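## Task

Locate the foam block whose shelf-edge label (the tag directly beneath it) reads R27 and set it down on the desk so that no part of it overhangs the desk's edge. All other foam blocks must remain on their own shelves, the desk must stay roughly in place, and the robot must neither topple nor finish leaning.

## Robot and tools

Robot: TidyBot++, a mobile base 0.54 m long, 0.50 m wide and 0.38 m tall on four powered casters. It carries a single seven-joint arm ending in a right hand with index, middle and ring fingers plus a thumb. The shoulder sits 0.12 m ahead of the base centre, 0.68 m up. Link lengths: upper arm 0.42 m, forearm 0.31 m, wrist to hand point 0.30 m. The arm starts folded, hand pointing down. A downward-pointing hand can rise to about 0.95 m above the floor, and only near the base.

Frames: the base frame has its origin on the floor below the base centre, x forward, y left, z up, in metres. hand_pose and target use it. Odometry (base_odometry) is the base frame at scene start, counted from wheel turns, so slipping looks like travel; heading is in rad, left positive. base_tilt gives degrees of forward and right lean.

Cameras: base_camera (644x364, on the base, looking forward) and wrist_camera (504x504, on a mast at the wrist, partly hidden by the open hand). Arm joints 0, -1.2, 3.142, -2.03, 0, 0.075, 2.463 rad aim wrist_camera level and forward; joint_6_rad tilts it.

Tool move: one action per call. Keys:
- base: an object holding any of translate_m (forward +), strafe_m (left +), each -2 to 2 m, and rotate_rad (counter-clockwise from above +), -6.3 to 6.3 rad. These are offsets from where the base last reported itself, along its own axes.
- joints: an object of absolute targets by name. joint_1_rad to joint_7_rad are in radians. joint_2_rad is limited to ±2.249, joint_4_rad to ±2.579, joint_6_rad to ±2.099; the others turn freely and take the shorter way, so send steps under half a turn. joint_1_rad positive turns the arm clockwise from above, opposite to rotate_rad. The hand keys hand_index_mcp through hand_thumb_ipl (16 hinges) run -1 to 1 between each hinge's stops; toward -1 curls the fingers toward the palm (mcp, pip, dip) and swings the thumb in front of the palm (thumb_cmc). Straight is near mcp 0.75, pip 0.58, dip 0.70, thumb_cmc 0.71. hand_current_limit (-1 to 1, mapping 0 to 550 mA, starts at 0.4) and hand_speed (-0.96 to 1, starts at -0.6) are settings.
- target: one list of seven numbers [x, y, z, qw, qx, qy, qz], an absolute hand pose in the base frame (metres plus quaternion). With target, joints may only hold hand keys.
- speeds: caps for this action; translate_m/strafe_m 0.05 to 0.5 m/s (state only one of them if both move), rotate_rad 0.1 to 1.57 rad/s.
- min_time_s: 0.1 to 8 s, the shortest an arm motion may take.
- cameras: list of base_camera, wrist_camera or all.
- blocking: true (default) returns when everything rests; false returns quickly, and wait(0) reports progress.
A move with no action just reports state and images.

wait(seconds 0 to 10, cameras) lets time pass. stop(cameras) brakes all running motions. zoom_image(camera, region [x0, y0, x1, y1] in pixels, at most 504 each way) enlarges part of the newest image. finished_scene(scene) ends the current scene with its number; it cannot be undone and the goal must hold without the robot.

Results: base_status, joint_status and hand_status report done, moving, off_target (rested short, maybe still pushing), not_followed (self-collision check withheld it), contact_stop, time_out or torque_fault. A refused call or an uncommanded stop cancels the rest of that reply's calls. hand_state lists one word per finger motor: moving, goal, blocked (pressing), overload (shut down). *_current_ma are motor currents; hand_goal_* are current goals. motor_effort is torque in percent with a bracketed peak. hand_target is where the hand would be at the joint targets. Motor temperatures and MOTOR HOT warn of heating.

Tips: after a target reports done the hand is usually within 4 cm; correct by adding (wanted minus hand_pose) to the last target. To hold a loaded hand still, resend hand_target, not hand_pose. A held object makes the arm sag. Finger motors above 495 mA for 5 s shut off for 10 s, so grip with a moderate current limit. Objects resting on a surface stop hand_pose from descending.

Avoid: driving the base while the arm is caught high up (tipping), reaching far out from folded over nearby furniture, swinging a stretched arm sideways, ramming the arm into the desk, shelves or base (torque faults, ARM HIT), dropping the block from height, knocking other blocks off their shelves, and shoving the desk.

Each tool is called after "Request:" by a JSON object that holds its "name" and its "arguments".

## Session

Request:
{"name": "move", "arguments": {}}

Scene clock: 0.00 s.
Motor temperatures (°C): [39 36 32 35 46 46 41]
base_odometry: x=+0.000 y=+0.000 heading=+0.000
base_tilt: forward=+0.2 right=+0.6
base_status: not commanded
joint_positions: joint_1_rad=-0.048 joint_2_rad=-0.373 joint_3_rad=+3.151 joint_4_rad=-2.556 joint_5_rad=-0.028 joint_6_rad=-0.831 joint_7_rad=+3.156 hand_index_mcp=+0.753 hand_index_abd=+0.000 hand_index_pip=+0.577 hand_index_dip=+0.696 hand_middle_mcp=+0.753 hand_middle_abd=+0.000 hand_middle_pip=+0.577 hand_middle_dip=+0.696 hand_ring_mcp=+0.753 hand_ring_abd=+0.000 hand_ring_pip=+0.577 hand_ring_dip=+0.696 hand_thumb_cmc=+0.715 hand_thumb_axl=+0.677 hand_thumb_mcp=+0.222 hand_thumb_ipl=+0.168 hand_current_limit=+0.400 hand_speed=-0.600
joint_status: not commanded
hand_state: goal,goal,goal,goal,goal,goal,goal,goal,goal,goal,goal,goal,goal,goal,goal,goal
index_mcp_current_ma: 0
index_abd_current_ma: 0
index_pip_current_ma: 0
index_dip_current_ma: 0
middle_mcp_current_ma: 0
middle_abd_current_ma: 0
middle_pip_current_ma: 0
middle_dip_current_ma: 0
ring_mcp_current_ma: 0
ring_abd_current_ma: 0
ring_pip_current_ma: 0
ring_dip_current_ma: 0
thumb_cmc_current_ma: 0
thumb_axl_current_ma: 0
thumb_mcp_current_ma: -1
thumb_ipl_current_ma: 0
hand_goal_index_mcp: 0.754
hand_goal_index_abd: 0.000
hand_goal_index_pip: 0.576
hand_goal_index_dip: 0.696
hand_goal_middle_mcp: 0.754
hand_goal_middle_abd: 0.000
hand_goal_middle_pip: 0.576
hand_goal_middle_dip: 0.696
hand_goal_ring_mcp: 0.754
hand_goal_ring_abd: 0.000
hand_goal_ring_pip: 0.576
hand_goal_ring_dip: 0.696
hand_goal_thumb_cmc: 0.714
hand_goal_thumb_axl: 0.678
hand_goal_thumb_mcp: 0.226
hand_goal_thumb_ipl: 0.168
motor_effort: joint_1_rad=-1 joint_2_rad=-2 joint_3_rad=-1 joint_4_rad=+11 joint_5_rad=-1 joint_6_rad=+2 joint_7_rad=-1
hand_pose: x=+0.3460 y=-0.0064 z=+0.6043 quat_wxyz=(-0.035, -0.693, -0.718, -0.055) (m; base frame)
hand_target: x=+0.3456 y=-0.0064 z=+0.6038 quat_wxyz=(-0.035, -0.693, -0.718, -0.054) (m; base frame)
hand_status: not commanded
pictures: base_camera, wrist_camera
camera_calibration:
wrist_camera: T_world_to_cam=[[0.639368, -0.764996, 0.0773915, -0.242461], [-0.602212, -0.435637, 0.669, -0.249151], [-0.478068, -0.474343, -0.739222, 0.735789], [0, 0, 0, 1]] pos_world=[0.356737, 0.0549959, 0.729358]

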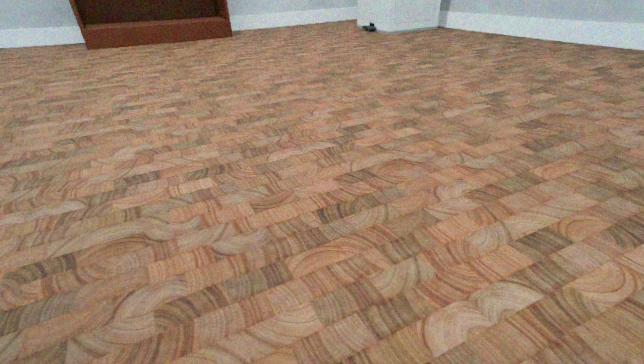

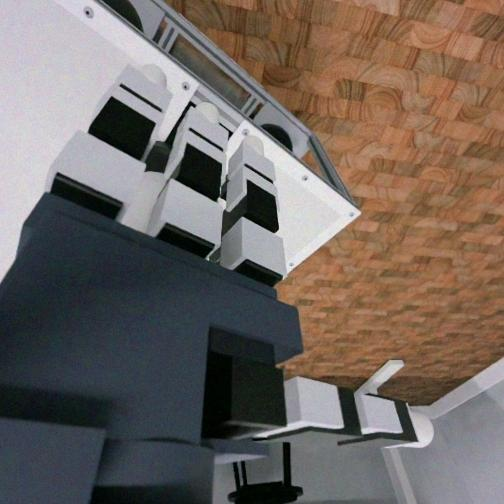

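Request:
{"name": "move", "arguments": {"base": {"translate_m":1.1,"strafe_m":0.25,"rotate_rad":0.9}, "joints": {"joint_1_rad":0,"joint_2_rad":-1.2,"joint_3_rad":3.142,"joint_4_rad":-2.03,"joint_5_rad":0,"joint_6_rad":-0.15,"joint_7_rad":2.463}, "cameras": ["all"]}}

Scene clock: 15.37 s.
move: done
base_odometry: x=+1.100 y=+0.250 heading=+0.901
base_tilt: forward=+0.2 right=+0.6
base_status: done
joint_positions: joint_1_rad=-0.011 joint_2_rad=-1.193 joint_3_rad=+3.151 joint_4_rad=-2.058 joint_5_rad=-0.028 joint_6_rad=-0.256 joint_7_rad=+2.515 hand_index_mcp=+0.759 hand_index_abd=+0.000 hand_index_pip=+0.577 hand_index_dip=+0.696 hand_middle_mcp=+0.760 hand_middle_abd=+0.000 hand_middle_pip=+0.577 hand_middle_dip=+0.696 hand_ring_mcp=+0.759 hand_ring_abd=+0.000 hand_ring_pip=+0.577 hand_ring_dip=+0.696 hand_thumb_cmc=+0.719 hand_thumb_axl=+0.677 hand_thumb_mcp=+0.226 hand_thumb_ipl=+0.168 hand_current_limit=+0.400 hand_speed=-0.600
joint_status: all done
hand_state: goal,goal,goal,goal,goal,goal,goal,goal,goal,goal,goal,goal,goal,goal,goal,goal
index_mcp_current_ma: 1
index_abd_current_ma: 0
index_pip_current_ma: 0
index_dip_current_ma: 0
middle_mcp_current_ma: 1
middle_abd_current_ma: 0
middle_pip_current_ma: 0
middle_dip_current_ma: 0
ring_mcp_current_ma: 1
ring_abd_current_ma: 0
ring_pip_current_ma: 0
ring_dip_current_ma: 0
thumb_cmc_current_ma: 1
thumb_axl_current_ma: 0
thumb_mcp_current_ma: 0
thumb_ipl_current_ma: 0
hand_goal_index_mcp: 0.754
hand_goal_index_abd: 0.000
hand_goal_index_pip: 0.576
hand_goal_index_dip: 0.696
hand_goal_middle_mcp: 0.754
hand_goal_middle_abd: 0.000
hand_goal_middle_pip: 0.576
hand_goal_middle_dip: 0.696
hand_goal_ring_mcp: 0.754
hand_goal_ring_abd: 0.000
hand_goal_ring_pip: 0.576
hand_goal_ring_dip: 0.696
hand_goal_thumb_cmc: 0.714
hand_goal_thumb_axl: 0.678
hand_goal_thumb_mcp: 0.226
hand_goal_thumb_ipl: 0.168
motor_effort: joint_1_rad=+0(2) joint_2_rad=+14(16) joint_3_rad=-1(2) joint_4_rad=+14(17) joint_5_rad=-1(2) joint_6_rad=+9(10) joint_7_rad=-1(2)
hand_pose: x=+0.2165 y=-0.0703 z=+1.2201 quat_wxyz=(-0.368, -0.476, -0.236, -0.763) (m; base frame)
hand_target: x=+0.1802 y=-0.0699 z=+1.2574 quat_wxyz=(-0.381, -0.425, -0.203, -0.796) (m; base frame)
hand_status: not commanded
pictures: base_camera, wrist_camera
camera_calibration:
wrist_camera: T_world_to_cam=[[-0.00822009, -0.999963, -0.00249855, -0.0351616], [-0.390912, 0.00551323, -0.920412, 1.15752], [0.920391, -0.00658915, -0.390943, 0.404054], [0, 0, 0, 1]] pos_world=[0.0803135, -0.0388797, 1.22327]

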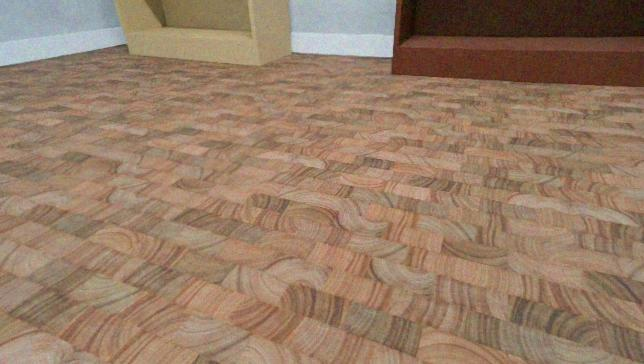

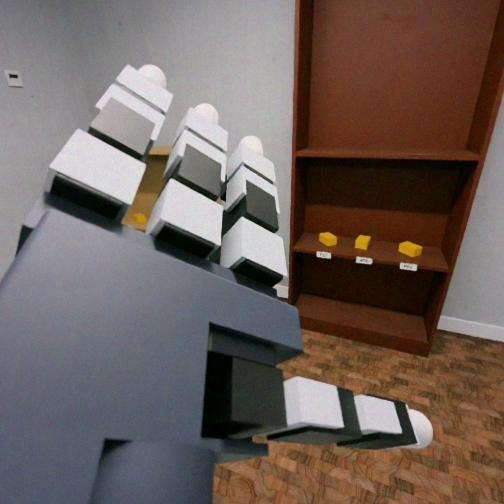

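Request:
{"name": "zoom_image", "arguments": {"camera": "wrist_camera", "region": [310, 225, 430, 275]}}

Request:
{"name": "move", "arguments": {"base": {"rotate_rad":0.6}, "cameras": ["all"]}}

Scaled by 4.200.

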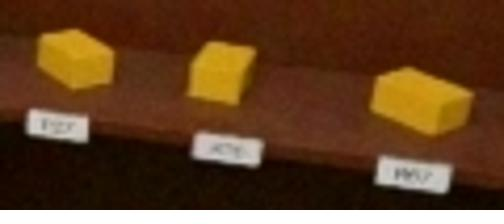

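Scene clock: 19.83 s.
move: done
base_odometry: x=+1.100 y=+0.250 heading=+1.500
base_tilt: forward=+0.2 right=+0.6
base_status: done
joint_positions: joint_1_rad=-0.010 joint_2_rad=-1.193 joint_3_rad=+3.151 joint_4_rad=-2.058 joint_5_rad=-0.028 joint_6_rad=-0.255 joint_7_rad=+2.515 hand_index_mcp=+0.759 hand_index_abd=+0.000 hand_index_pip=+0.577 hand_index_dip=+0.696 hand_middle_mcp=+0.760 hand_middle_abd=+0.000 hand_middle_pip=+0.577 hand_middle_dip=+0.696 hand_ring_mcp=+0.759 hand_ring_abd=+0.000 hand_ring_pip=+0.577 hand_ring_dip=+0.696 hand_thumb_cmc=+0.719 hand_thumb_axl=+0.677 hand_thumb_mcp=+0.226 hand_thumb_ipl=+0.168 hand_current_limit=+0.400 hand_speed=-0.600
joint_status: not commanded
hand_state: goal,goal,goal,goal,goal,goal,goal,goal,goal,goal,goal,goal,goal,goal,goal,goal
index_mcp_current_ma: 1
index_abd_current_ma: 0
index_pip_current_ma: 0
index_dip_current_ma: 0
middle_mcp_current_ma: 2
middle_abd_current_ma: 0
middle_pip_current_ma: 0
middle_dip_current_ma: 0
ring_mcp_current_ma: 1
ring_abd_current_ma: 0
ring_pip_current_ma: 0
ring_dip_current_ma: 0
thumb_cmc_current_ma: 1
thumb_axl_current_ma: 0
thumb_mcp_current_ma: 0
thumb_ipl_current_ma: 0
hand_goal_index_mcp: 0.754
hand_goal_index_abd: 0.000
hand_goal_index_pip: 0.576
hand_goal_index_dip: 0.696
hand_goal_middle_mcp: 0.754
hand_goal_middle_abd: 0.000
hand_goal_middle_pip: 0.576
hand_goal_middle_dip: 0.696
hand_goal_ring_mcp: 0.754
hand_goal_ring_abd: 0.000
hand_goal_ring_pip: 0.576
hand_goal_ring_dip: 0.696
hand_goal_thumb_cmc: 0.714
hand_goal_thumb_axl: 0.678
hand_goal_thumb_mcp: 0.226
hand_goal_thumb_ipl: 0.168
motor_effort: joint_1_rad=+0(2) joint_2_rad=+14(14) joint_3_rad=-1(2) joint_4_rad=+14(14) joint_5_rad=-1(1) joint_6_rad=+9(10) joint_7_rad=+0(1)
hand_pose: x=+0.2162 y=-0.0704 z=+1.2203 quat_wxyz=(-0.368, -0.476, -0.236, -0.763) (m; base frame)
hand_target: x=+0.1802 y=-0.0699 z=+1.2574 quat_wxyz=(-0.381, -0.425, -0.203, -0.796) (m; base frame)
hand_status: not commanded
pictures: base_camera, wrist_camera
camera_calibration:
wrist_camera: T_world_to_cam=[[-0.0091516, -0.999955, -0.00264276, -0.0348123], [-0.390207, 0.00600451, -0.920707, 1.15786], [0.920682, -0.00739472, -0.390244, 0.40337], [0, 0, 0, 1]] pos_world=[0.0801127, -0.0387803, 1.22337]

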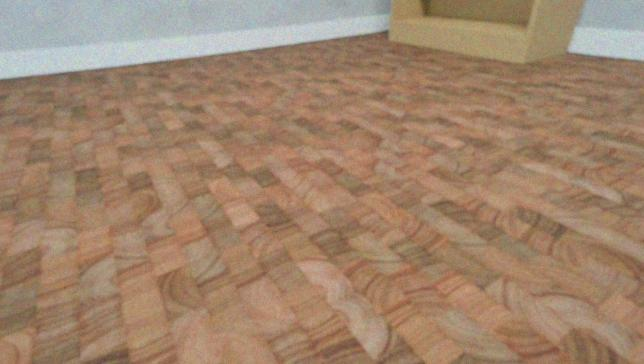

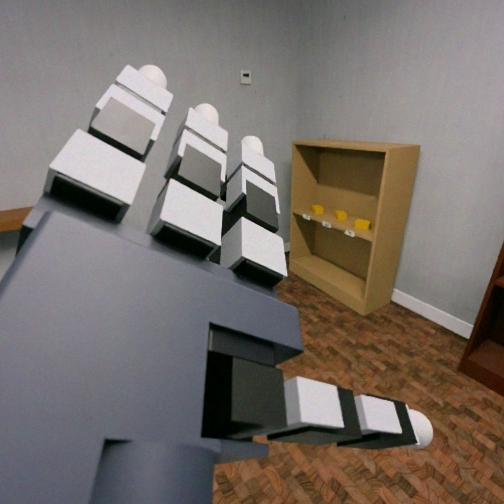

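Request:
{"name": "zoom_image", "arguments": {"camera": "wrist_camera", "region": [295, 200, 375, 240]}}

Request:
{"name": "move", "arguments": {"base": {"rotate_rad":-0.8}, "cameras": ["all"]}}

Request:
{"name": "zoom_image", "arguments": {"camera": "wrist_camera", "region": [330, 220, 390, 280]}}

Scaled by 6.300.

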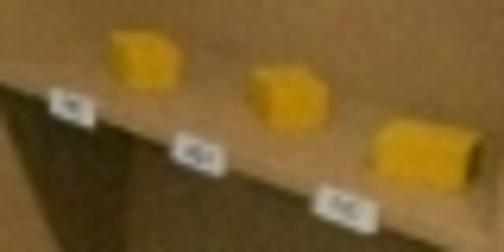

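Scene clock: 25.37 s.
move: done
base_odometry: x=+1.100 y=+0.250 heading=+0.701
base_tilt: forward=+0.2 right=+0.6
base_status: done
joint_positions: joint_1_rad=-0.009 joint_2_rad=-1.193 joint_3_rad=+3.151 joint_4_rad=-2.058 joint_5_rad=-0.028 joint_6_rad=-0.255 joint_7_rad=+2.515 hand_index_mcp=+0.759 hand_index_abd=+0.000 hand_index_pip=+0.577 hand_index_dip=+0.696 hand_middle_mcp=+0.761 hand_middle_abd=+0.000 hand_middle_pip=+0.577 hand_middle_dip=+0.696 hand_ring_mcp=+0.759 hand_ring_abd=+0.000 hand_ring_pip=+0.577 hand_ring_dip=+0.696 hand_thumb_cmc=+0.719 hand_thumb_axl=+0.677 hand_thumb_mcp=+0.226 hand_thumb_ipl=+0.168 hand_current_limit=+0.400 hand_speed=-0.600
joint_status: not commanded
hand_state: goal,goal,goal,goal,goal,goal,goal,goal,goal,goal,goal,goal,goal,goal,goal,goal
index_mcp_current_ma: 1
index_abd_current_ma: 0
index_pip_current_ma: 0
index_dip_current_ma: 0
middle_mcp_current_ma: 2
middle_abd_current_ma: 0
middle_pip_current_ma: 0
middle_dip_current_ma: 0
ring_mcp_current_ma: 1
ring_abd_current_ma: 0
ring_pip_current_ma: 0
ring_dip_current_ma: 0
thumb_cmc_current_ma: 1
thumb_axl_current_ma: 0
thumb_mcp_current_ma: 0
thumb_ipl_current_ma: 0
hand_goal_index_mcp: 0.754
hand_goal_index_abd: 0.000
hand_goal_index_pip: 0.576
hand_goal_index_dip: 0.696
hand_goal_middle_mcp: 0.754
hand_goal_middle_abd: 0.000
hand_goal_middle_pip: 0.576
hand_goal_middle_dip: 0.696
hand_goal_ring_mcp: 0.754
hand_goal_ring_abd: 0.000
hand_goal_ring_pip: 0.576
hand_goal_ring_dip: 0.696
hand_goal_thumb_cmc: 0.714
hand_goal_thumb_axl: 0.678
hand_goal_thumb_mcp: 0.226
hand_goal_thumb_ipl: 0.168
motor_effort: joint_1_rad=+0(1) joint_2_rad=+13(14) joint_3_rad=-1(2) joint_4_rad=+14(14) joint_5_rad=-1(1) joint_6_rad=+9(10) joint_7_rad=-1(1)
hand_pose: x=+0.2161 y=-0.0706 z=+1.2205 quat_wxyz=(-0.369, -0.476, -0.236, -0.763) (m; base frame)
hand_target: x=+0.1802 y=-0.0699 z=+1.2574 quat_wxyz=(-0.381, -0.425, -0.203, -0.796) (m; base frame)
hand_status: not commanded
pictures: base_camera, wrist_camera
camera_calibration:
wrist_camera: T_world_to_cam=[[-0.0104494, -0.999942, -0.00262462, -0.0347314], [-0.389668, 0.00648927, -0.920933, 1.15807], [0.920896, -0.00860047, -0.389713, 0.402748], [0, 0, 0, 1]] pos_world=[0.0800126, -0.0387806, 1.22337]

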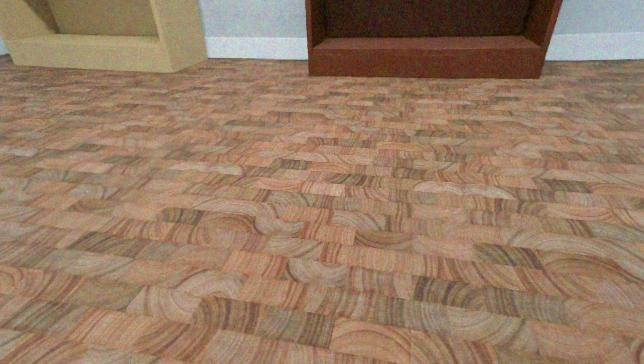

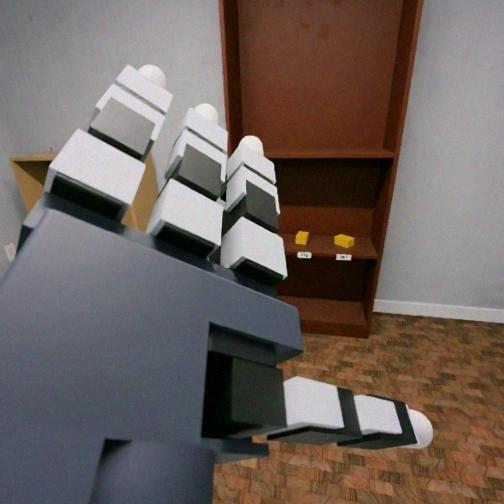

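Scaled by 8.400.

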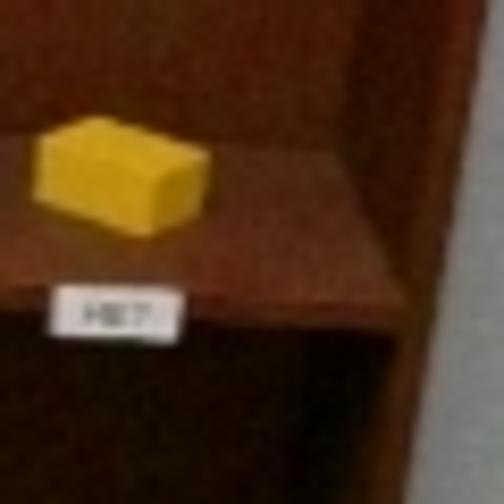

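Request:
{"name": "move", "arguments": {"base": {"translate_m":0.731,"strafe_m":0.009,"rotate_rad":-0.161}, "joints": {"joint_1_rad":-0.4,"joint_6_rad":-0.35}, "cameras": ["all"]}}

Request:
{"name": "zoom_image", "arguments": {"camera": "wrist_camera", "region": [284, 270, 504, 420]}}

Scene clock: 53.27 s.
move: done
base_odometry: x=+1.653 y=+0.728 heading=+0.539
base_tilt: forward=+0.2 right=+0.6
base_status: done
joint_positions: joint_1_rad=-0.388 joint_2_rad=-1.194 joint_3_rad=+3.151 joint_4_rad=-2.057 joint_5_rad=-0.028 joint_6_rad=-0.274 joint_7_rad=+2.515 hand_index_mcp=+0.760 hand_index_abd=+0.000 hand_index_pip=+0.577 hand_index_dip=+0.696 hand_middle_mcp=+0.761 hand_middle_abd=+0.000 hand_middle_pip=+0.577 hand_middle_dip=+0.696 hand_ring_mcp=+0.760 hand_ring_abd=+0.000 hand_ring_pip=+0.577 hand_ring_dip=+0.696 hand_thumb_cmc=+0.719 hand_thumb_axl=+0.677 hand_thumb_mcp=+0.226 hand_thumb_ipl=+0.168 hand_current_limit=+0.400 hand_speed=-0.600
joint_status: all done
hand_state: goal,goal,goal,goal,goal,goal,goal,goal,goal,goal,goal,goal,goal,goal,goal,goal
index_mcp_current_ma: 1
index_abd_current_ma: 0
index_pip_current_ma: 0
index_dip_current_ma: 0
middle_mcp_current_ma: 2
middle_abd_current_ma: 0
middle_pip_current_ma: 0
middle_dip_current_ma: 0
ring_mcp_current_ma: 1
ring_abd_current_ma: 0
ring_pip_current_ma: 0
ring_dip_current_ma: 0
thumb_cmc_current_ma: 1
thumb_axl_current_ma: 0
thumb_mcp_current_ma: 0
thumb_ipl_current_ma: 0
hand_goal_index_mcp: 0.754
hand_goal_index_abd: 0.000
hand_goal_index_pip: 0.576
hand_goal_index_dip: 0.696
hand_goal_middle_mcp: 0.754
hand_goal_middle_abd: 0.000
hand_goal_middle_pip: 0.576
hand_goal_middle_dip: 0.696
hand_goal_ring_mcp: 0.754
hand_goal_ring_abd: 0.000
hand_goal_ring_pip: 0.576
hand_goal_ring_dip: 0.696
hand_goal_thumb_cmc: 0.714
hand_goal_thumb_axl: 0.678
hand_goal_thumb_mcp: 0.226
hand_goal_thumb_ipl: 0.168
motor_effort: joint_1_rad=+0(3) joint_2_rad=+13(18) joint_3_rad=-1(2) joint_4_rad=+14(15) joint_5_rad=-1(1) joint_6_rad=+9(10) joint_7_rad=-1(1)
hand_pose: x=+0.2377 y=-0.0284 z=+1.2160 quat_wxyz=(-0.217, -0.429, -0.326, -0.814) (m; base frame)
hand_target: x=+0.2372 y=-0.0259 z=+1.2092 quat_wxyz=(-0.202, -0.444, -0.335, -0.806) (m; base frame)
hand_status: not commanded
pictures: base_camera, wrist_camera
camera_calibration:
wrist_camera: T_world_to_cam=[[0.360841, -0.932625, -0.00205824, -0.0794063], [-0.379601, -0.144854, -0.91374, 1.14666], [0.851879, 0.330496, -0.406295, 0.427729], [0, 0, 0, 1]] pos_world=[0.099552, -0.0493207, 1.22137]

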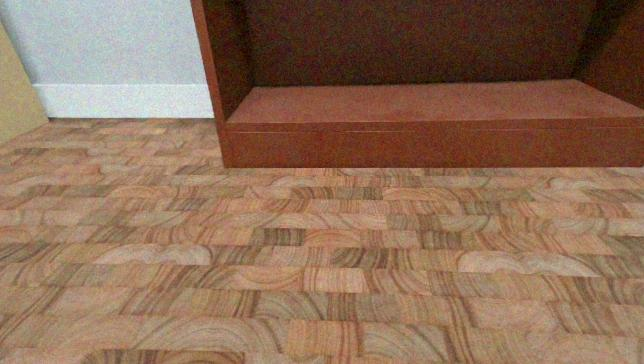

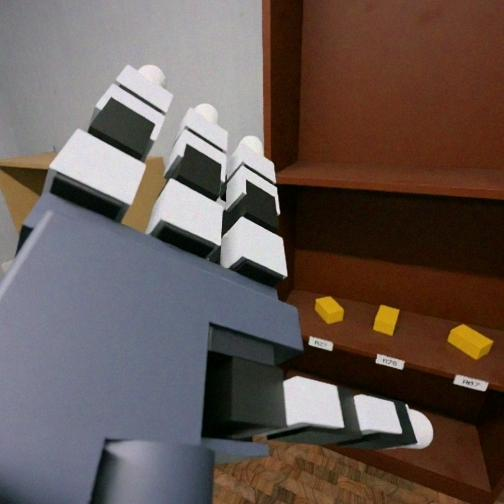

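Scaled by 2.291.

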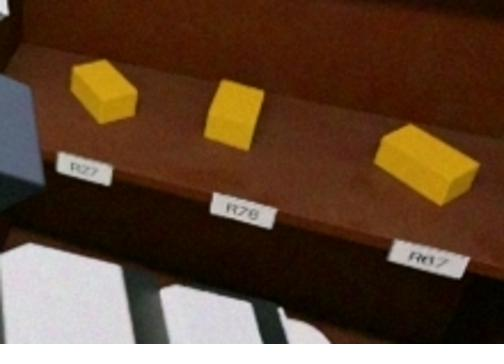

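Request:
{"name": "zoom_image", "arguments": {"camera": "wrist_camera", "region": [300, 285, 360, 355]}}

Scaled by 7.200.

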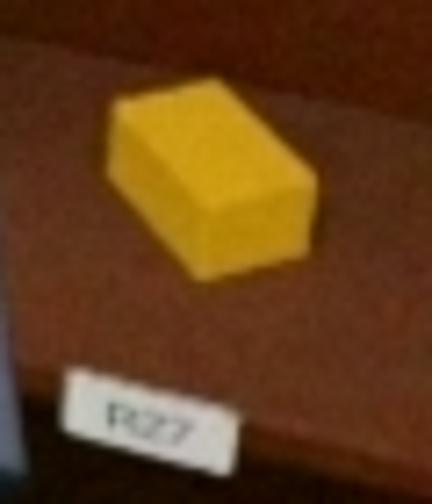

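Request:
{"name": "move", "arguments": {"base": {"translate_m":0.02,"strafe_m":0.48,"rotate_rad":-0.265}, "joints": {"joint_1_rad":0.35,"joint_2_rad":0.482,"joint_3_rad":3.165,"joint_4_rad":-2.03,"joint_5_rad":0.035,"joint_6_rad":0.745,"joint_7_rad":-0.056,"hand_index_mcp":0.959,"hand_middle_mcp":0.959,"hand_ring_mcp":0.959,"hand_index_pip":-0.591,"hand_middle_pip":-0.591,"hand_ring_pip":-0.591,"hand_index_dip":0.696,"hand_middle_dip":0.696,"hand_ring_dip":0.696,"hand_thumb_cmc":-0.671,"hand_thumb_mcp":0.112}, "min_time_s": 4, "cameras": ["all"]}}

Request:
{"name": "zoom_image", "arguments": {"camera": "wrist_camera", "region": [200, 0, 504, 224]}}

Scene clock: 137.97 s.
move: done
base_odometry: x=+1.424 y=+1.150 heading=+0.274
base_tilt: forward=+0.2 right=+0.6
base_status: done
joint_positions: joint_1_rad=+0.337 joint_2_rad=+0.463 joint_3_rad=+3.149 joint_4_rad=-2.057 joint_5_rad=+0.001 joint_6_rad=+0.636 joint_7_rad=-0.002 hand_index_mcp=+0.955 hand_index_abd=+0.000 hand_index_pip=-0.588 hand_index_dip=+0.696 hand_middle_mcp=+0.953 hand_middle_abd=+0.000 hand_middle_pip=-0.588 hand_middle_dip=+0.696 hand_ring_mcp=+0.954 hand_ring_abd=+0.000 hand_ring_pip=-0.588 hand_ring_dip=+0.696 hand_thumb_cmc=-0.666 hand_thumb_axl=+0.677 hand_thumb_mcp=+0.113 hand_thumb_ipl=+0.168 hand_current_limit=+0.400 hand_speed=-0.600
joint_status: all done
hand_state: goal,goal,goal,goal,goal,goal,goal,goal,goal,goal,goal,goal,goal,goal,goal,goal
index_mcp_current_ma: -1
index_abd_current_ma: 0
index_pip_current_ma: 0
index_dip_current_ma: 0
middle_mcp_current_ma: -2
middle_abd_current_ma: 0
middle_pip_current_ma: 0
middle_dip_current_ma: 0
ring_mcp_current_ma: -1
ring_abd_current_ma: 0
ring_pip_current_ma: 0
ring_dip_current_ma: 0
thumb_cmc_current_ma: 1
thumb_axl_current_ma: 0
thumb_mcp_current_ma: 0
thumb_ipl_current_ma: 0
hand_goal_index_mcp: 0.960
hand_goal_index_abd: 0.000
hand_goal_index_pip: -0.590
hand_goal_index_dip: 0.696
hand_goal_middle_mcp: 0.960
hand_goal_middle_abd: 0.000
hand_goal_middle_pip: -0.590
hand_goal_middle_dip: 0.696
hand_goal_ring_mcp: 0.960
hand_goal_ring_abd: 0.000
hand_goal_ring_pip: -0.590
hand_goal_ring_dip: 0.696
hand_goal_thumb_cmc: -0.670
hand_goal_thumb_axl: 0.678
hand_goal_thumb_mcp: 0.112
hand_goal_thumb_ipl: 0.168
motor_effort: joint_1_rad=+0(2) joint_2_rad=-27(30) joint_3_rad=-2(3) joint_4_rad=+12(18) joint_5_rad=+0(2) joint_6_rad=+10(11) joint_7_rad=-1(2)
hand_pose: x=+0.7220 y=-0.1904 z=+0.6294 quat_wxyz=(+0.338, -0.466, +0.661, -0.482) (m; base frame)
hand_target: x=+0.7453 y=-0.2075 z=+0.6587 quat_wxyz=(+0.370, -0.436, +0.638, -0.515) (m; base frame)
hand_status: not commanded
pictures: base_camera, wrist_camera
camera_calibration:
wrist_camera: T_world_to_cam=[[0.0691507, 0.808714, -0.584123, 0.502], [-0.387655, 0.561293, 0.731214, -0.123989], [0.919207, 0.175874, 0.352316, -0.725197], [0, 0, 0, 1]] pos_world=[0.583827, -0.208837, 0.639391]

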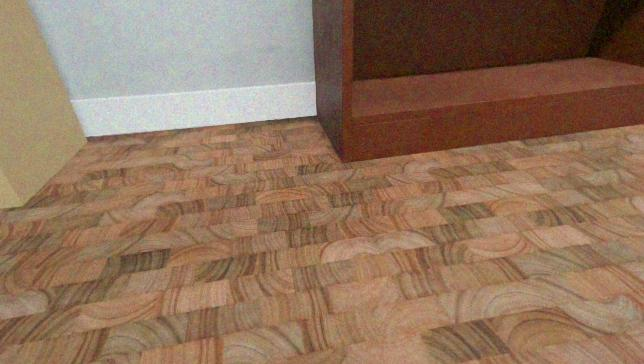

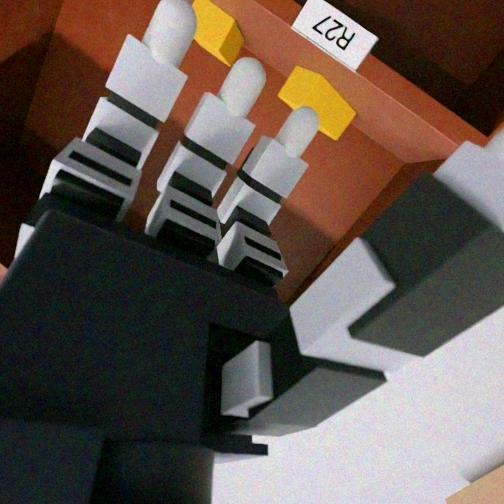

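Scaled by 1.658.

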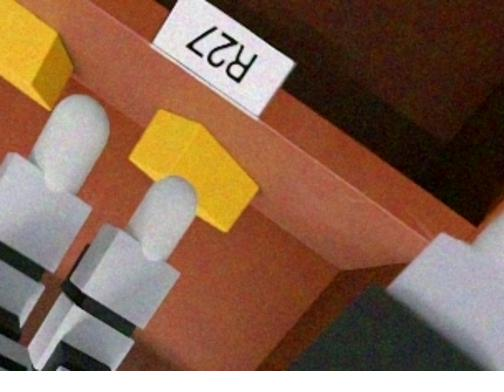

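Request:
{"name": "move", "arguments": {"base": {"strafe_m":0.12,"rotate_rad":-0.05}, "speeds": {"strafe_m":0.15}, "joints": {"joint_4_rad":-1.965}, "min_time_s": 1.5}}

Request:
{"name": "move", "arguments": {"base": {"translate_m":0.20,"strafe_m":-0.044}, "speeds": {"translate_m":0.1}, "cameras": ["all"]}}

Request:
{"name": "zoom_image", "arguments": {"camera": "wrist_camera", "region": [200, 0, 504, 224]}}

Scene clock: 187.43 s.
move: done
base_odometry: x=+1.391 y=+1.266 heading=+0.223
base_tilt: forward=+0.2 right=+0.6
base_status: done
joint_positions: joint_1_rad=+0.349 joint_2_rad=+0.463 joint_3_rad=+3.157 joint_4_rad=-2.000 joint_5_rad=+0.005 joint_6_rad=+0.638 joint_7_rad=-0.004 hand_index_mcp=+0.955 hand_index_abd=+0.000 hand_index_pip=-0.588 hand_index_dip=+0.696 hand_middle_mcp=+0.953 hand_middle_abd=+0.000 hand_middle_pip=-0.588 hand_middle_dip=+0.696 hand_ring_mcp=+0.954 hand_ring_abd=+0.000 hand_ring_pip=-0.588 hand_ring_dip=+0.696 hand_thumb_cmc=-0.668 hand_thumb_axl=+0.677 hand_thumb_mcp=+0.113 hand_thumb_ipl=+0.168 hand_current_limit=+0.400 hand_speed=-0.600
joint_status: all done
hand_state: goal,goal,goal,goal,goal,goal,goal,goal,goal,goal,goal,goal,goal,goal,goal,goal
index_mcp_current_ma: -1
index_abd_current_ma: 0
index_pip_current_ma: 0
index_dip_current_ma: 0
middle_mcp_current_ma: -2
middle_abd_current_ma: 0
middle_pip_current_ma: 0
middle_dip_current_ma: 0
ring_mcp_current_ma: -1
ring_abd_current_ma: 0
ring_pip_current_ma: 0
ring_dip_current_ma: 0
thumb_cmc_current_ma: 0
thumb_axl_current_ma: 0
thumb_mcp_current_ma: 0
thumb_ipl_current_ma: 0
hand_goal_index_mcp: 0.960
hand_goal_index_abd: 0.000
hand_goal_index_pip: -0.590
hand_goal_index_dip: 0.696
hand_goal_middle_mcp: 0.960
hand_goal_middle_abd: 0.000
hand_goal_middle_pip: -0.590
hand_goal_middle_dip: 0.696
hand_goal_ring_mcp: 0.960
hand_goal_ring_abd: 0.000
hand_goal_ring_pip: -0.590
hand_goal_ring_dip: 0.696
hand_goal_thumb_cmc: -0.670
hand_goal_thumb_axl: 0.678
hand_goal_thumb_mcp: 0.112
hand_goal_thumb_ipl: 0.168
motor_effort: joint_1_rad=+0(4) joint_2_rad=-28(29) joint_3_rad=-2(4) joint_4_rad=+13(13) joint_5_rad=-1(1) joint_6_rad=+10(10) joint_7_rad=-1(1)
hand_pose: x=+0.7408 y=-0.2100 z=+0.6557 quat_wxyz=(+0.346, -0.451, +0.649, -0.505) (m; base frame)
hand_target: x=+0.7684 y=-0.2161 z=+0.6897 quat_wxyz=(+0.384, -0.425, +0.621, -0.535) (m; base frame)
hand_status: not commanded
pictures: none

Scene clock: 190.07 s.
move: done
base_odometry: x=+1.596 y=+1.267 heading=+0.223
base_tilt: forward=+0.2 right=+0.6
base_status: done
joint_positions: joint_1_rad=+0.349 joint_2_rad=+0.463 joint_3_rad=+3.157 joint_4_rad=-1.996 joint_5_rad=+0.005 joint_6_rad=+0.640 joint_7_rad=-0.004 hand_index_mcp=+0.954 hand_index_abd=+0.000 hand_index_pip=-0.588 hand_index_dip=+0.696 hand_middle_mcp=+0.953 hand_middle_abd=+0.000 hand_middle_pip=-0.588 hand_middle_dip=+0.696 hand_ring_mcp=+0.954 hand_ring_abd=+0.000 hand_ring_pip=-0.588 hand_ring_dip=+0.696 hand_thumb_cmc=-0.668 hand_thumb_axl=+0.677 hand_thumb_mcp=+0.113 hand_thumb_ipl=+0.168 hand_current_limit=+0.400 hand_speed=-0.600
joint_status: not commanded
hand_state: goal,goal,goal,goal,goal,goal,goal,goal,goal,goal,goal,goal,goal,goal,goal,goal
index_mcp_current_ma: -1
index_abd_current_ma: 0
index_pip_current_ma: 0
index_dip_current_ma: 0
middle_mcp_current_ma: -2
middle_abd_current_ma: 0
middle_pip_current_ma: 0
middle_dip_current_ma: 0
ring_mcp_current_ma: -1
ring_abd_current_ma: 0
ring_pip_current_ma: 0
ring_dip_current_ma: 0
thumb_cmc_current_ma: 0
thumb_axl_current_ma: 0
thumb_mcp_current_ma: 0
thumb_ipl_current_ma: 0
hand_goal_index_mcp: 0.960
hand_goal_index_abd: 0.000
hand_goal_index_pip: -0.590
hand_goal_index_dip: 0.696
hand_goal_middle_mcp: 0.960
hand_goal_middle_abd: 0.000
hand_goal_middle_pip: -0.590
hand_goal_middle_dip: 0.696
hand_goal_ring_mcp: 0.960
hand_goal_ring_abd: 0.000
hand_goal_ring_pip: -0.590
hand_goal_ring_dip: 0.696
hand_goal_thumb_cmc: -0.670
hand_goal_thumb_axl: 0.678
hand_goal_thumb_mcp: 0.112
hand_goal_thumb_ipl: 0.168
motor_effort: joint_1_rad=+0(3) joint_2_rad=-29(30) joint_3_rad=-2(3) joint_4_rad=+12(14) joint_5_rad=-1(1) joint_6_rad=+9(10) joint_7_rad=-1(1)
hand_pose: x=+0.7423 y=-0.2107 z=+0.6573 quat_wxyz=(+0.347, -0.451, +0.648, -0.506) (m; base frame)
hand_target: x=+0.7684 y=-0.2161 z=+0.6897 quat_wxyz=(+0.384, -0.425, +0.621, -0.535) (m; base frame)
hand_status: not commanded
pictures: base_camera, wrist_camera
camera_calibration:
wrist_camera: T_world_to_cam=[[0.116519, 0.791694, -0.599704, 0.504865], [-0.41926, 0.586588, 0.692919, -0.0712598], [0.900358, 0.170693, 0.400274, -0.768767], [0, 0, 0, 1]] pos_world=[0.603463, -0.226675, 0.659864]

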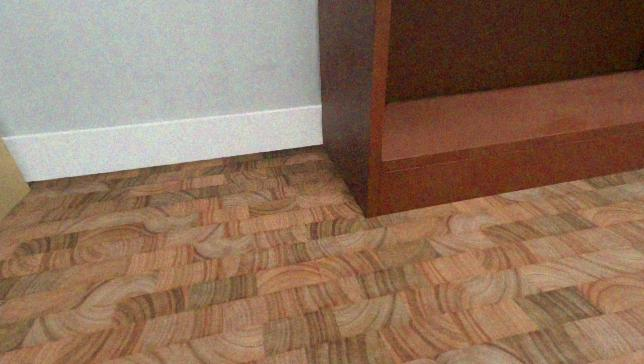

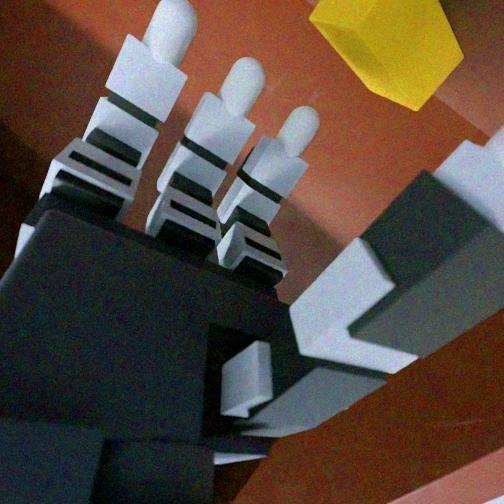

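Scaled by 1.658.

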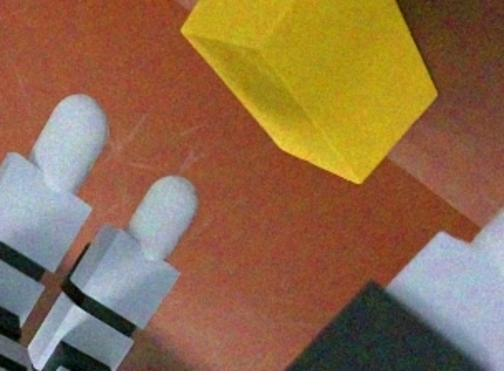

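Request:
{"name": "move", "arguments": {"base": {"translate_m":0.133,"strafe_m":-0.001}, "speeds": {"translate_m":0.1}}}

Request:
{"name": "move", "arguments": {"joints": {"hand_index_mcp":0.411,"hand_middle_mcp":0.411,"hand_ring_mcp":0.411,"hand_index_pip":-0.08,"hand_middle_pip":-0.08,"hand_ring_pip":-0.08,"hand_index_dip":0.478,"hand_middle_dip":0.478,"hand_ring_dip":0.478}, "cameras": ["wrist_camera"]}}

Request:
{"name": "zoom_image", "arguments": {"camera": "wrist_camera", "region": [200, 0, 504, 224]}}

Scene clock: 230.53 s.
move: done
base_odometry: x=+1.726 y=+1.296 heading=+0.223
base_tilt: forward=+0.2 right=+0.6
base_status: done
joint_positions: joint_1_rad=+0.350 joint_2_rad=+0.464 joint_3_rad=+3.157 joint_4_rad=-1.995 joint_5_rad=+0.005 joint_6_rad=+0.640 joint_7_rad=-0.004 hand_index_mcp=+0.954 hand_index_abd=+0.000 hand_index_pip=-0.588 hand_index_dip=+0.696 hand_middle_mcp=+0.953 hand_middle_abd=+0.000 hand_middle_pip=-0.588 hand_middle_dip=+0.696 hand_ring_mcp=+0.954 hand_ring_abd=+0.000 hand_ring_pip=-0.588 hand_ring_dip=+0.696 hand_thumb_cmc=-0.668 hand_thumb_axl=+0.677 hand_thumb_mcp=+0.113 hand_thumb_ipl=+0.168 hand_current_limit=+0.400 hand_speed=-0.600
joint_status: not commanded
hand_state: goal,goal,goal,goal,goal,goal,goal,goal,goal,goal,goal,goal,goal,goal,goal,goal
index_mcp_current_ma: -1
index_abd_current_ma: 0
index_pip_current_ma: 0
index_dip_current_ma: 0
middle_mcp_current_ma: -2
middle_abd_current_ma: 0
middle_pip_current_ma: 0
middle_dip_current_ma: 0
ring_mcp_current_ma: -1
ring_abd_current_ma: 0
ring_pip_current_ma: 0
ring_dip_current_ma: 0
thumb_cmc_current_ma: 0
thumb_axl_current_ma: 0
thumb_mcp_current_ma: 0
thumb_ipl_current_ma: 0
hand_goal_index_mcp: 0.960
hand_goal_index_abd: 0.000
hand_goal_index_pip: -0.590
hand_goal_index_dip: 0.696
hand_goal_middle_mcp: 0.960
hand_goal_middle_abd: 0.000
hand_goal_middle_pip: -0.590
hand_goal_middle_dip: 0.696
hand_goal_ring_mcp: 0.960
hand_goal_ring_abd: 0.000
hand_goal_ring_pip: -0.590
hand_goal_ring_dip: 0.696
hand_goal_thumb_cmc: -0.670
hand_goal_thumb_axl: 0.678
hand_goal_thumb_mcp: 0.112
hand_goal_thumb_ipl: 0.168
motor_effort: joint_1_rad=-1(2) joint_2_rad=-28(31) joint_3_rad=-2(3) joint_4_rad=+12(13) joint_5_rad=-1(1) joint_6_rad=+9(10) joint_7_rad=-1(1)
hand_pose: x=+0.7429 y=-0.2109 z=+0.6578 quat_wxyz=(+0.347, -0.450, +0.648, -0.507) (m; base frame)
hand_target: x=+0.7684 y=-0.2161 z=+0.6897 quat_wxyz=(+0.384, -0.425, +0.621, -0.535) (m; base frame)
hand_status: not commanded
pictures: none

Scene clock: 231.40 s.
move: done
base_odometry: x=+1.726 y=+1.296 heading=+0.223
base_tilt: forward=+0.2 right=+0.6
base_status: not commanded
joint_positions: joint_1_rad=+0.350 joint_2_rad=+0.464 joint_3_rad=+3.157 joint_4_rad=-1.995 joint_5_rad=+0.005 joint_6_rad=+0.641 joint_7_rad=-0.004 hand_index_mcp=+0.408 hand_index_abd=+0.000 hand_index_pip=-0.083 hand_index_dip=+0.481 hand_middle_mcp=+0.407 hand_middle_abd=+0.000 hand_middle_pip=-0.083 hand_middle_dip=+0.481 hand_ring_mcp=+0.408 hand_ring_abd=+0.000 hand_ring_pip=-0.084 hand_ring_dip=+0.481 hand_thumb_cmc=-0.668 hand_thumb_axl=+0.677 hand_thumb_mcp=+0.113 hand_thumb_ipl=+0.168 hand_current_limit=+0.400 hand_speed=-0.600
joint_status: all done
hand_state: goal,goal,goal,goal,goal,goal,goal,goal,goal,goal,goal,goal,goal,goal,goal,goal
index_mcp_current_ma: -1
index_abd_current_ma: 0
index_pip_current_ma: 0
index_dip_current_ma: 0
middle_mcp_current_ma: -1
middle_abd_current_ma: 0
middle_pip_current_ma: 0
middle_dip_current_ma: 0
ring_mcp_current_ma: -1
ring_abd_current_ma: 0
ring_pip_current_ma: -1
ring_dip_current_ma: 0
thumb_cmc_current_ma: 0
thumb_axl_current_ma: 0
thumb_mcp_current_ma: 0
thumb_ipl_current_ma: 0
hand_goal_index_mcp: 0.412
hand_goal_index_abd: 0.000
hand_goal_index_pip: -0.080
hand_goal_index_dip: 0.478
hand_goal_middle_mcp: 0.412
hand_goal_middle_abd: 0.000
hand_goal_middle_pip: -0.080
hand_goal_middle_dip: 0.478
hand_goal_ring_mcp: 0.412
hand_goal_ring_abd: 0.000
hand_goal_ring_pip: -0.080
hand_goal_ring_dip: 0.478
hand_goal_thumb_cmc: -0.670
hand_goal_thumb_axl: 0.678
hand_goal_thumb_mcp: 0.112
hand_goal_thumb_ipl: 0.168
motor_effort: joint_1_rad=-1(1) joint_2_rad=-28(29) joint_3_rad=-2(2) joint_4_rad=+12(13) joint_5_rad=-1(1) joint_6_rad=+9(10) joint_7_rad=+0(1)
hand_pose: x=+0.7430 y=-0.2109 z=+0.6579 quat_wxyz=(+0.348, -0.450, +0.648, -0.507) (m; base frame)
hand_target: x=+0.7684 y=-0.2161 z=+0.6897 quat_wxyz=(+0.384, -0.425, +0.621, -0.535) (m; base frame)
hand_status: not commanded
pictures: wrist_camera
camera_calibration:
wrist_camera: T_world_to_cam=[[0.11742, 0.791312, -0.600032, 0.504787], [-0.420502, 0.58699, 0.691824, -0.0694334], [0.899661, 0.171081, 0.401673, -0.769884], [0, 0, 0, 1]] pos_world=[0.604166, -0.226975, 0.660166]

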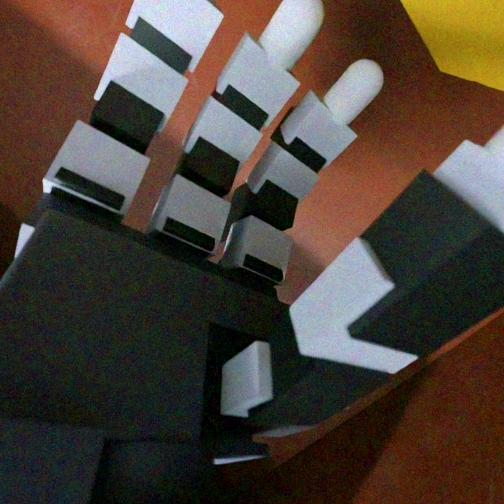

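Scaled by 1.658.

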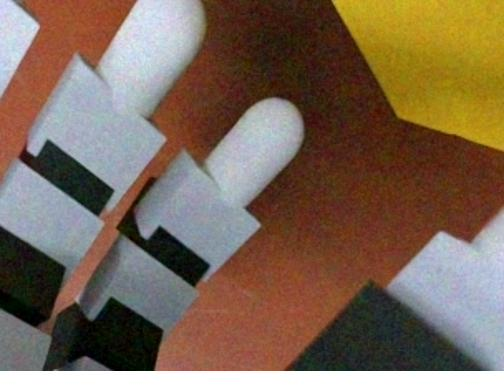

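Request:
{"name": "move", "arguments": {"joints": {"joint_2_rad":0.562,"joint_4_rad":-2.053,"joint_6_rad":0.857}, "min_time_s": 2.5, "cameras": ["wrist_camera"]}}

Scene clock: 241.97 s.
move: done
base_odometry: x=+1.726 y=+1.296 heading=+0.223
base_tilt: forward=+0.3 right=+0.6
base_status: not commanded
joint_positions: joint_1_rad=+0.350 joint_2_rad=+0.532 joint_3_rad=+3.157 joint_4_rad=-2.022 joint_5_rad=+0.005 joint_6_rad=+0.748 joint_7_rad=-0.004 hand_index_mcp=+0.408 hand_index_abd=+0.000 hand_index_pip=-0.083 hand_index_dip=+0.481 hand_middle_mcp=+0.407 hand_middle_abd=+0.000 hand_middle_pip=-0.083 hand_middle_dip=+0.481 hand_ring_mcp=+0.408 hand_ring_abd=+0.000 hand_ring_pip=-0.084 hand_ring_dip=+0.481 hand_thumb_cmc=-0.668 hand_thumb_axl=+0.677 hand_thumb_mcp=+0.113 hand_thumb_ipl=+0.168 hand_current_limit=+0.400 hand_speed=-0.600
joint_status: all done
hand_state: goal,goal,goal,goal,goal,goal,goal,goal,goal,goal,goal,goal,goal,goal,goal,goal
index_mcp_current_ma: -1
index_abd_current_ma: 0
index_pip_current_ma: 0
index_dip_current_ma: 0
middle_mcp_current_ma: -1
middle_abd_current_ma: 0
middle_pip_current_ma: 0
middle_dip_current_ma: 0
ring_mcp_current_ma: -1
ring_abd_current_ma: 0
ring_pip_current_ma: -1
ring_dip_current_ma: 0
thumb_cmc_current_ma: 0
thumb_axl_current_ma: 0
thumb_mcp_current_ma: 0
thumb_ipl_current_ma: 0
hand_goal_index_mcp: 0.412
hand_goal_index_abd: 0.000
hand_goal_index_pip: -0.080
hand_goal_index_dip: 0.478
hand_goal_middle_mcp: 0.412
hand_goal_middle_abd: 0.000
hand_goal_middle_pip: -0.080
hand_goal_middle_dip: 0.478
hand_goal_ring_mcp: 0.412
hand_goal_ring_abd: 0.000
hand_goal_ring_pip: -0.080
hand_goal_ring_dip: 0.478
hand_goal_thumb_cmc: -0.670
hand_goal_thumb_axl: 0.678
hand_goal_thumb_mcp: 0.112
hand_goal_thumb_ipl: 0.168
motor_effort: joint_1_rad=+0(1) joint_2_rad=-29(30) joint_3_rad=-2(2) joint_4_rad=+11(14) joint_5_rad=-1(1) joint_6_rad=+9(10) joint_7_rad=-1(1)
hand_pose: x=+0.7458 y=-0.2117 z=+0.6299 quat_wxyz=(+0.350, -0.449, +0.644, -0.511) (m; base frame)
hand_target: x=+0.7487 y=-0.2075 z=+0.6268 quat_wxyz=(+0.373, -0.435, +0.636, -0.517) (m; base frame)
hand_status: not commanded
pictures: wrist_camera
camera_calibration:
wrist_camera: T_world_to_cam=[[0.123583, 0.788482, -0.602514, 0.484661], [-0.428961, 0.589957, 0.684064, -0.0366134], [0.894829, 0.173917, 0.411137, -0.762809], [0, 0, 0, 1]] pos_world=[0.606982, -0.227881, 0.63068]

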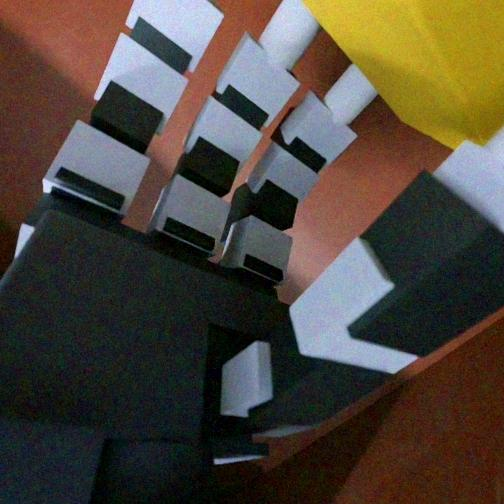

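Request:
{"name": "move", "arguments": {"joints": {"joint_2_rad":0.59}, "min_time_s": 1}}

Request:
{"name": "move", "arguments": {"joints": {"hand_speed":-0.85,"hand_index_mcp":0.26,"hand_middle_mcp":0.26,"hand_index_pip":-0.182,"hand_middle_pip":-0.182,"hand_index_dip":0.406,"hand_middle_dip":0.406,"hand_thumb_mcp":-0.03}, "cameras": ["wrist_camera"]}}

Scene clock: 248.43 s.
move: done
base_odometry: x=+1.726 y=+1.296 heading=+0.223
base_tilt: forward=+0.3 right=+0.6
base_status: not commanded
joint_positions: joint_1_rad=+0.350 joint_2_rad=+0.559 joint_3_rad=+3.157 joint_4_rad=-2.022 joint_5_rad=+0.005 joint_6_rad=+0.749 joint_7_rad=-0.004 hand_index_mcp=+0.408 hand_index_abd=+0.000 hand_index_pip=-0.083 hand_index_dip=+0.481 hand_middle_mcp=+0.407 hand_middle_abd=+0.000 hand_middle_pip=-0.083 hand_middle_dip=+0.481 hand_ring_mcp=+0.408 hand_ring_abd=+0.000 hand_ring_pip=-0.084 hand_ring_dip=+0.481 hand_thumb_cmc=-0.668 hand_thumb_axl=+0.677 hand_thumb_mcp=+0.113 hand_thumb_ipl=+0.168 hand_current_limit=+0.400 hand_speed=-0.600
joint_status: all done
hand_state: goal,goal,goal,goal,goal,goal,goal,goal,goal,goal,goal,goal,goal,goal,goal,goal
index_mcp_current_ma: -1
index_abd_current_ma: 0
index_pip_current_ma: 0
index_dip_current_ma: 0
middle_mcp_current_ma: -1
middle_abd_current_ma: 0
middle_pip_current_ma: 0
middle_dip_current_ma: 0
ring_mcp_current_ma: -1
ring_abd_current_ma: 0
ring_pip_current_ma: -1
ring_dip_current_ma: 0
thumb_cmc_current_ma: 0
thumb_axl_current_ma: 0
thumb_mcp_current_ma: 0
thumb_ipl_current_ma: 0
hand_goal_index_mcp: 0.412
hand_goal_index_abd: 0.000
hand_goal_index_pip: -0.080
hand_goal_index_dip: 0.478
hand_goal_middle_mcp: 0.412
hand_goal_middle_abd: 0.000
hand_goal_middle_pip: -0.080
hand_goal_middle_dip: 0.478
hand_goal_ring_mcp: 0.412
hand_goal_ring_abd: 0.000
hand_goal_ring_pip: -0.080
hand_goal_ring_dip: 0.478
hand_goal_thumb_cmc: -0.670
hand_goal_thumb_axl: 0.678
hand_goal_thumb_mcp: 0.112
hand_goal_thumb_ipl: 0.168
motor_effort: joint_1_rad=-1(1) joint_2_rad=-29(30) joint_3_rad=-2(2) joint_4_rad=+11(11) joint_5_rad=-1(1) joint_6_rad=+9(10) joint_7_rad=+0(1)
hand_pose: x=+0.7444 y=-0.2112 z=+0.6119 quat_wxyz=(+0.344, -0.453, +0.651, -0.502) (m; base frame)
hand_target: x=+0.7470 y=-0.2069 z=+0.6083 quat_wxyz=(+0.367, -0.440, +0.643, -0.508) (m; base frame)
hand_status: not commanded
pictures: none

Scene clock: 249.20 s.
move: off_target
base_odometry: x=+1.726 y=+1.296 heading=+0.223
base_tilt: forward=+0.2 right=+0.6
base_status: not commanded
joint_positions: joint_1_rad=+0.350 joint_2_rad=+0.559 joint_3_rad=+3.157 joint_4_rad=-2.022 joint_5_rad=+0.005 joint_6_rad=+0.750 joint_7_rad=-0.004 hand_index_mcp=+0.286 hand_index_abd=+0.000 hand_index_pip=-0.173 hand_index_dip=+0.411 hand_middle_mcp=+0.265 hand_middle_abd=+0.000 hand_middle_pip=-0.179 hand_middle_dip=+0.409 hand_ring_mcp=+0.408 hand_ring_abd=+0.000 hand_ring_pip=-0.084 hand_ring_dip=+0.481 hand_thumb_cmc=-0.672 hand_thumb_axl=+0.677 hand_thumb_mcp=+0.013 hand_thumb_ipl=+0.176 hand_current_limit=+0.400 hand_speed=-0.850
joint_status: hand_index_mcp off_target (ended at +0.286, target +0.260); hand_thumb_mcp off_target (ended at +0.013, target -0.030); the others done
hand_state: blocked,goal,goal,goal,goal,goal,goal,goal,goal,goal,goal,goal,goal,goal,blocked,goal
index_mcp_current_ma: 19
index_abd_current_ma: 0
index_pip_current_ma: 2
index_dip_current_ma: 1
middle_mcp_current_ma: 1
middle_abd_current_ma: 0
middle_pip_current_ma: 0
middle_dip_current_ma: 0
ring_mcp_current_ma: -1
ring_abd_current_ma: 0
ring_pip_current_ma: 0
ring_dip_current_ma: 0
thumb_cmc_current_ma: 0
thumb_axl_current_ma: 0
thumb_mcp_current_ma: 68
thumb_ipl_current_ma: 4
hand_goal_index_mcp: 0.260
hand_goal_index_abd: 0.000
hand_goal_index_pip: -0.182
hand_goal_index_dip: 0.406
hand_goal_middle_mcp: 0.260
hand_goal_middle_abd: 0.000
hand_goal_middle_pip: -0.182
hand_goal_middle_dip: 0.406
hand_goal_ring_mcp: 0.412
hand_goal_ring_abd: 0.000
hand_goal_ring_pip: -0.080
hand_goal_ring_dip: 0.478
hand_goal_thumb_cmc: -0.670
hand_goal_thumb_axl: 0.678
hand_goal_thumb_mcp: -0.030
hand_goal_thumb_ipl: 0.168
motor_effort: joint_1_rad=+0(1) joint_2_rad=-30(30) joint_3_rad=-2(2) joint_4_rad=+11(11) joint_5_rad=-1(1) joint_6_rad=+9(10) joint_7_rad=-1(1)
hand_pose: x=+0.7444 y=-0.2112 z=+0.6120 quat_wxyz=(+0.344, -0.453, +0.651, -0.502) (m; base frame)
hand_target: x=+0.7470 y=-0.2069 z=+0.6083 quat_wxyz=(+0.367, -0.440, +0.643, -0.508) (m; base frame)
hand_status: not commanded
pictures: wrist_camera
camera_calibration:
wrist_camera: T_world_to_cam=[[0.108773, 0.793861, -0.598292, 0.48328], [-0.411934, 0.583751, 0.699675, -0.0487627], [0.904698, 0.170351, 0.390515, -0.74976], [0, 0, 0, 1]] pos_world=[0.605652, -0.22747, 0.616053]

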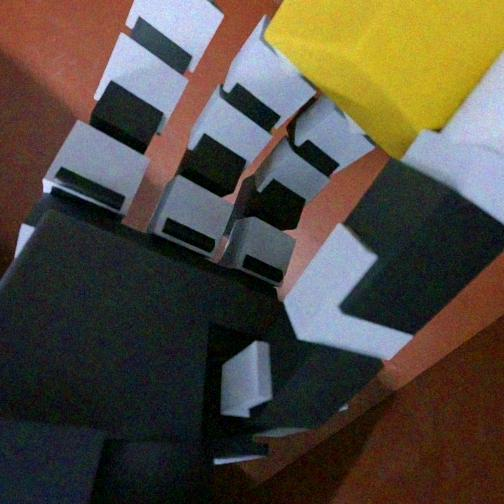

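Request:
{"name": "move", "arguments": {"joints": {"hand_index_mcp":0.15,"hand_middle_mcp":0.12,"hand_thumb_mcp":-0.11}, "cameras": ["wrist_camera"]}}

Scene clock: 253.30 s.
move: off_target
base_odometry: x=+1.726 y=+1.296 heading=+0.223
base_tilt: forward=+0.2 right=+0.6
base_status: not commanded
joint_positions: joint_1_rad=+0.350 joint_2_rad=+0.559 joint_3_rad=+3.157 joint_4_rad=-2.022 joint_5_rad=+0.005 joint_6_rad=+0.754 joint_7_rad=-0.005 hand_index_mcp=+0.245 hand_index_abd=+0.001 hand_index_pip=-0.152 hand_index_dip=+0.423 hand_middle_mcp=+0.222 hand_middle_abd=+0.000 hand_middle_pip=-0.155 hand_middle_dip=+0.419 hand_ring_mcp=+0.408 hand_ring_abd=+0.000 hand_ring_pip=-0.084 hand_ring_dip=+0.481 hand_thumb_cmc=-0.672 hand_thumb_axl=+0.677 hand_thumb_mcp=+0.010 hand_thumb_ipl=+0.199 hand_current_limit=+0.400 hand_speed=-0.850
joint_status: hand_index_mcp off_target (ended at +0.245, target +0.150); hand_middle_mcp off_target (ended at +0.222, target +0.120); hand_thumb_mcp off_target (ended at +0.010, target -0.110)
hand_state: blocked,goal,blocked,goal,blocked,goal,blocked,goal,goal,goal,goal,goal,goal,goal,blocked,blocked
index_mcp_current_ma: 191
index_abd_current_ma: 0
index_pip_current_ma: 22
index_dip_current_ma: 8
middle_mcp_current_ma: 217
middle_abd_current_ma: 0
middle_pip_current_ma: 18
middle_dip_current_ma: 5
ring_mcp_current_ma: -1
ring_abd_current_ma: 0
ring_pip_current_ma: 0
ring_dip_current_ma: 0
thumb_cmc_current_ma: 0
thumb_axl_current_ma: 0
thumb_mcp_current_ma: 385
thumb_ipl_current_ma: 39
hand_goal_index_mcp: 0.150
hand_goal_index_abd: 0.000
hand_goal_index_pip: -0.182
hand_goal_index_dip: 0.406
hand_goal_middle_mcp: 0.120
hand_goal_middle_abd: 0.000
hand_goal_middle_pip: -0.182
hand_goal_middle_dip: 0.406
hand_goal_ring_mcp: 0.412
hand_goal_ring_abd: 0.000
hand_goal_ring_pip: -0.080
hand_goal_ring_dip: 0.478
hand_goal_thumb_cmc: -0.670
hand_goal_thumb_axl: 0.678
hand_goal_thumb_mcp: -0.110
hand_goal_thumb_ipl: 0.168
motor_effort: joint_1_rad=-1(1) joint_2_rad=-29(29) joint_3_rad=-2(2) joint_4_rad=+10(11) joint_5_rad=-1(1) joint_6_rad=+9(10) joint_7_rad=-1(1)
hand_pose: x=+0.7451 y=-0.2114 z=+0.6132 quat_wxyz=(+0.346, -0.452, +0.650, -0.504) (m; base frame)
hand_target: x=+0.7470 y=-0.2069 z=+0.6083 quat_wxyz=(+0.367, -0.440, +0.643, -0.508) (m; base frame)
hand_status: not commanded
pictures: wrist_camera
camera_calibration:
wrist_camera: T_world_to_cam=[[0.111455, 0.793137, -0.598758, 0.482222], [-0.414932, 0.58462, 0.697174, -0.045219], [0.903, 0.17074, 0.394256, -0.751789], [0, 0, 0, 1]] pos_world=[0.606357, -0.227672, 0.616657]

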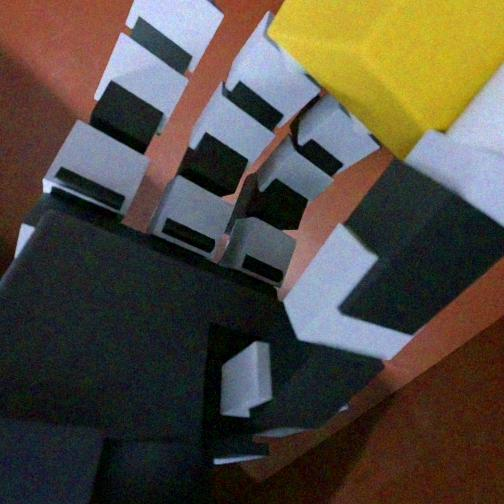

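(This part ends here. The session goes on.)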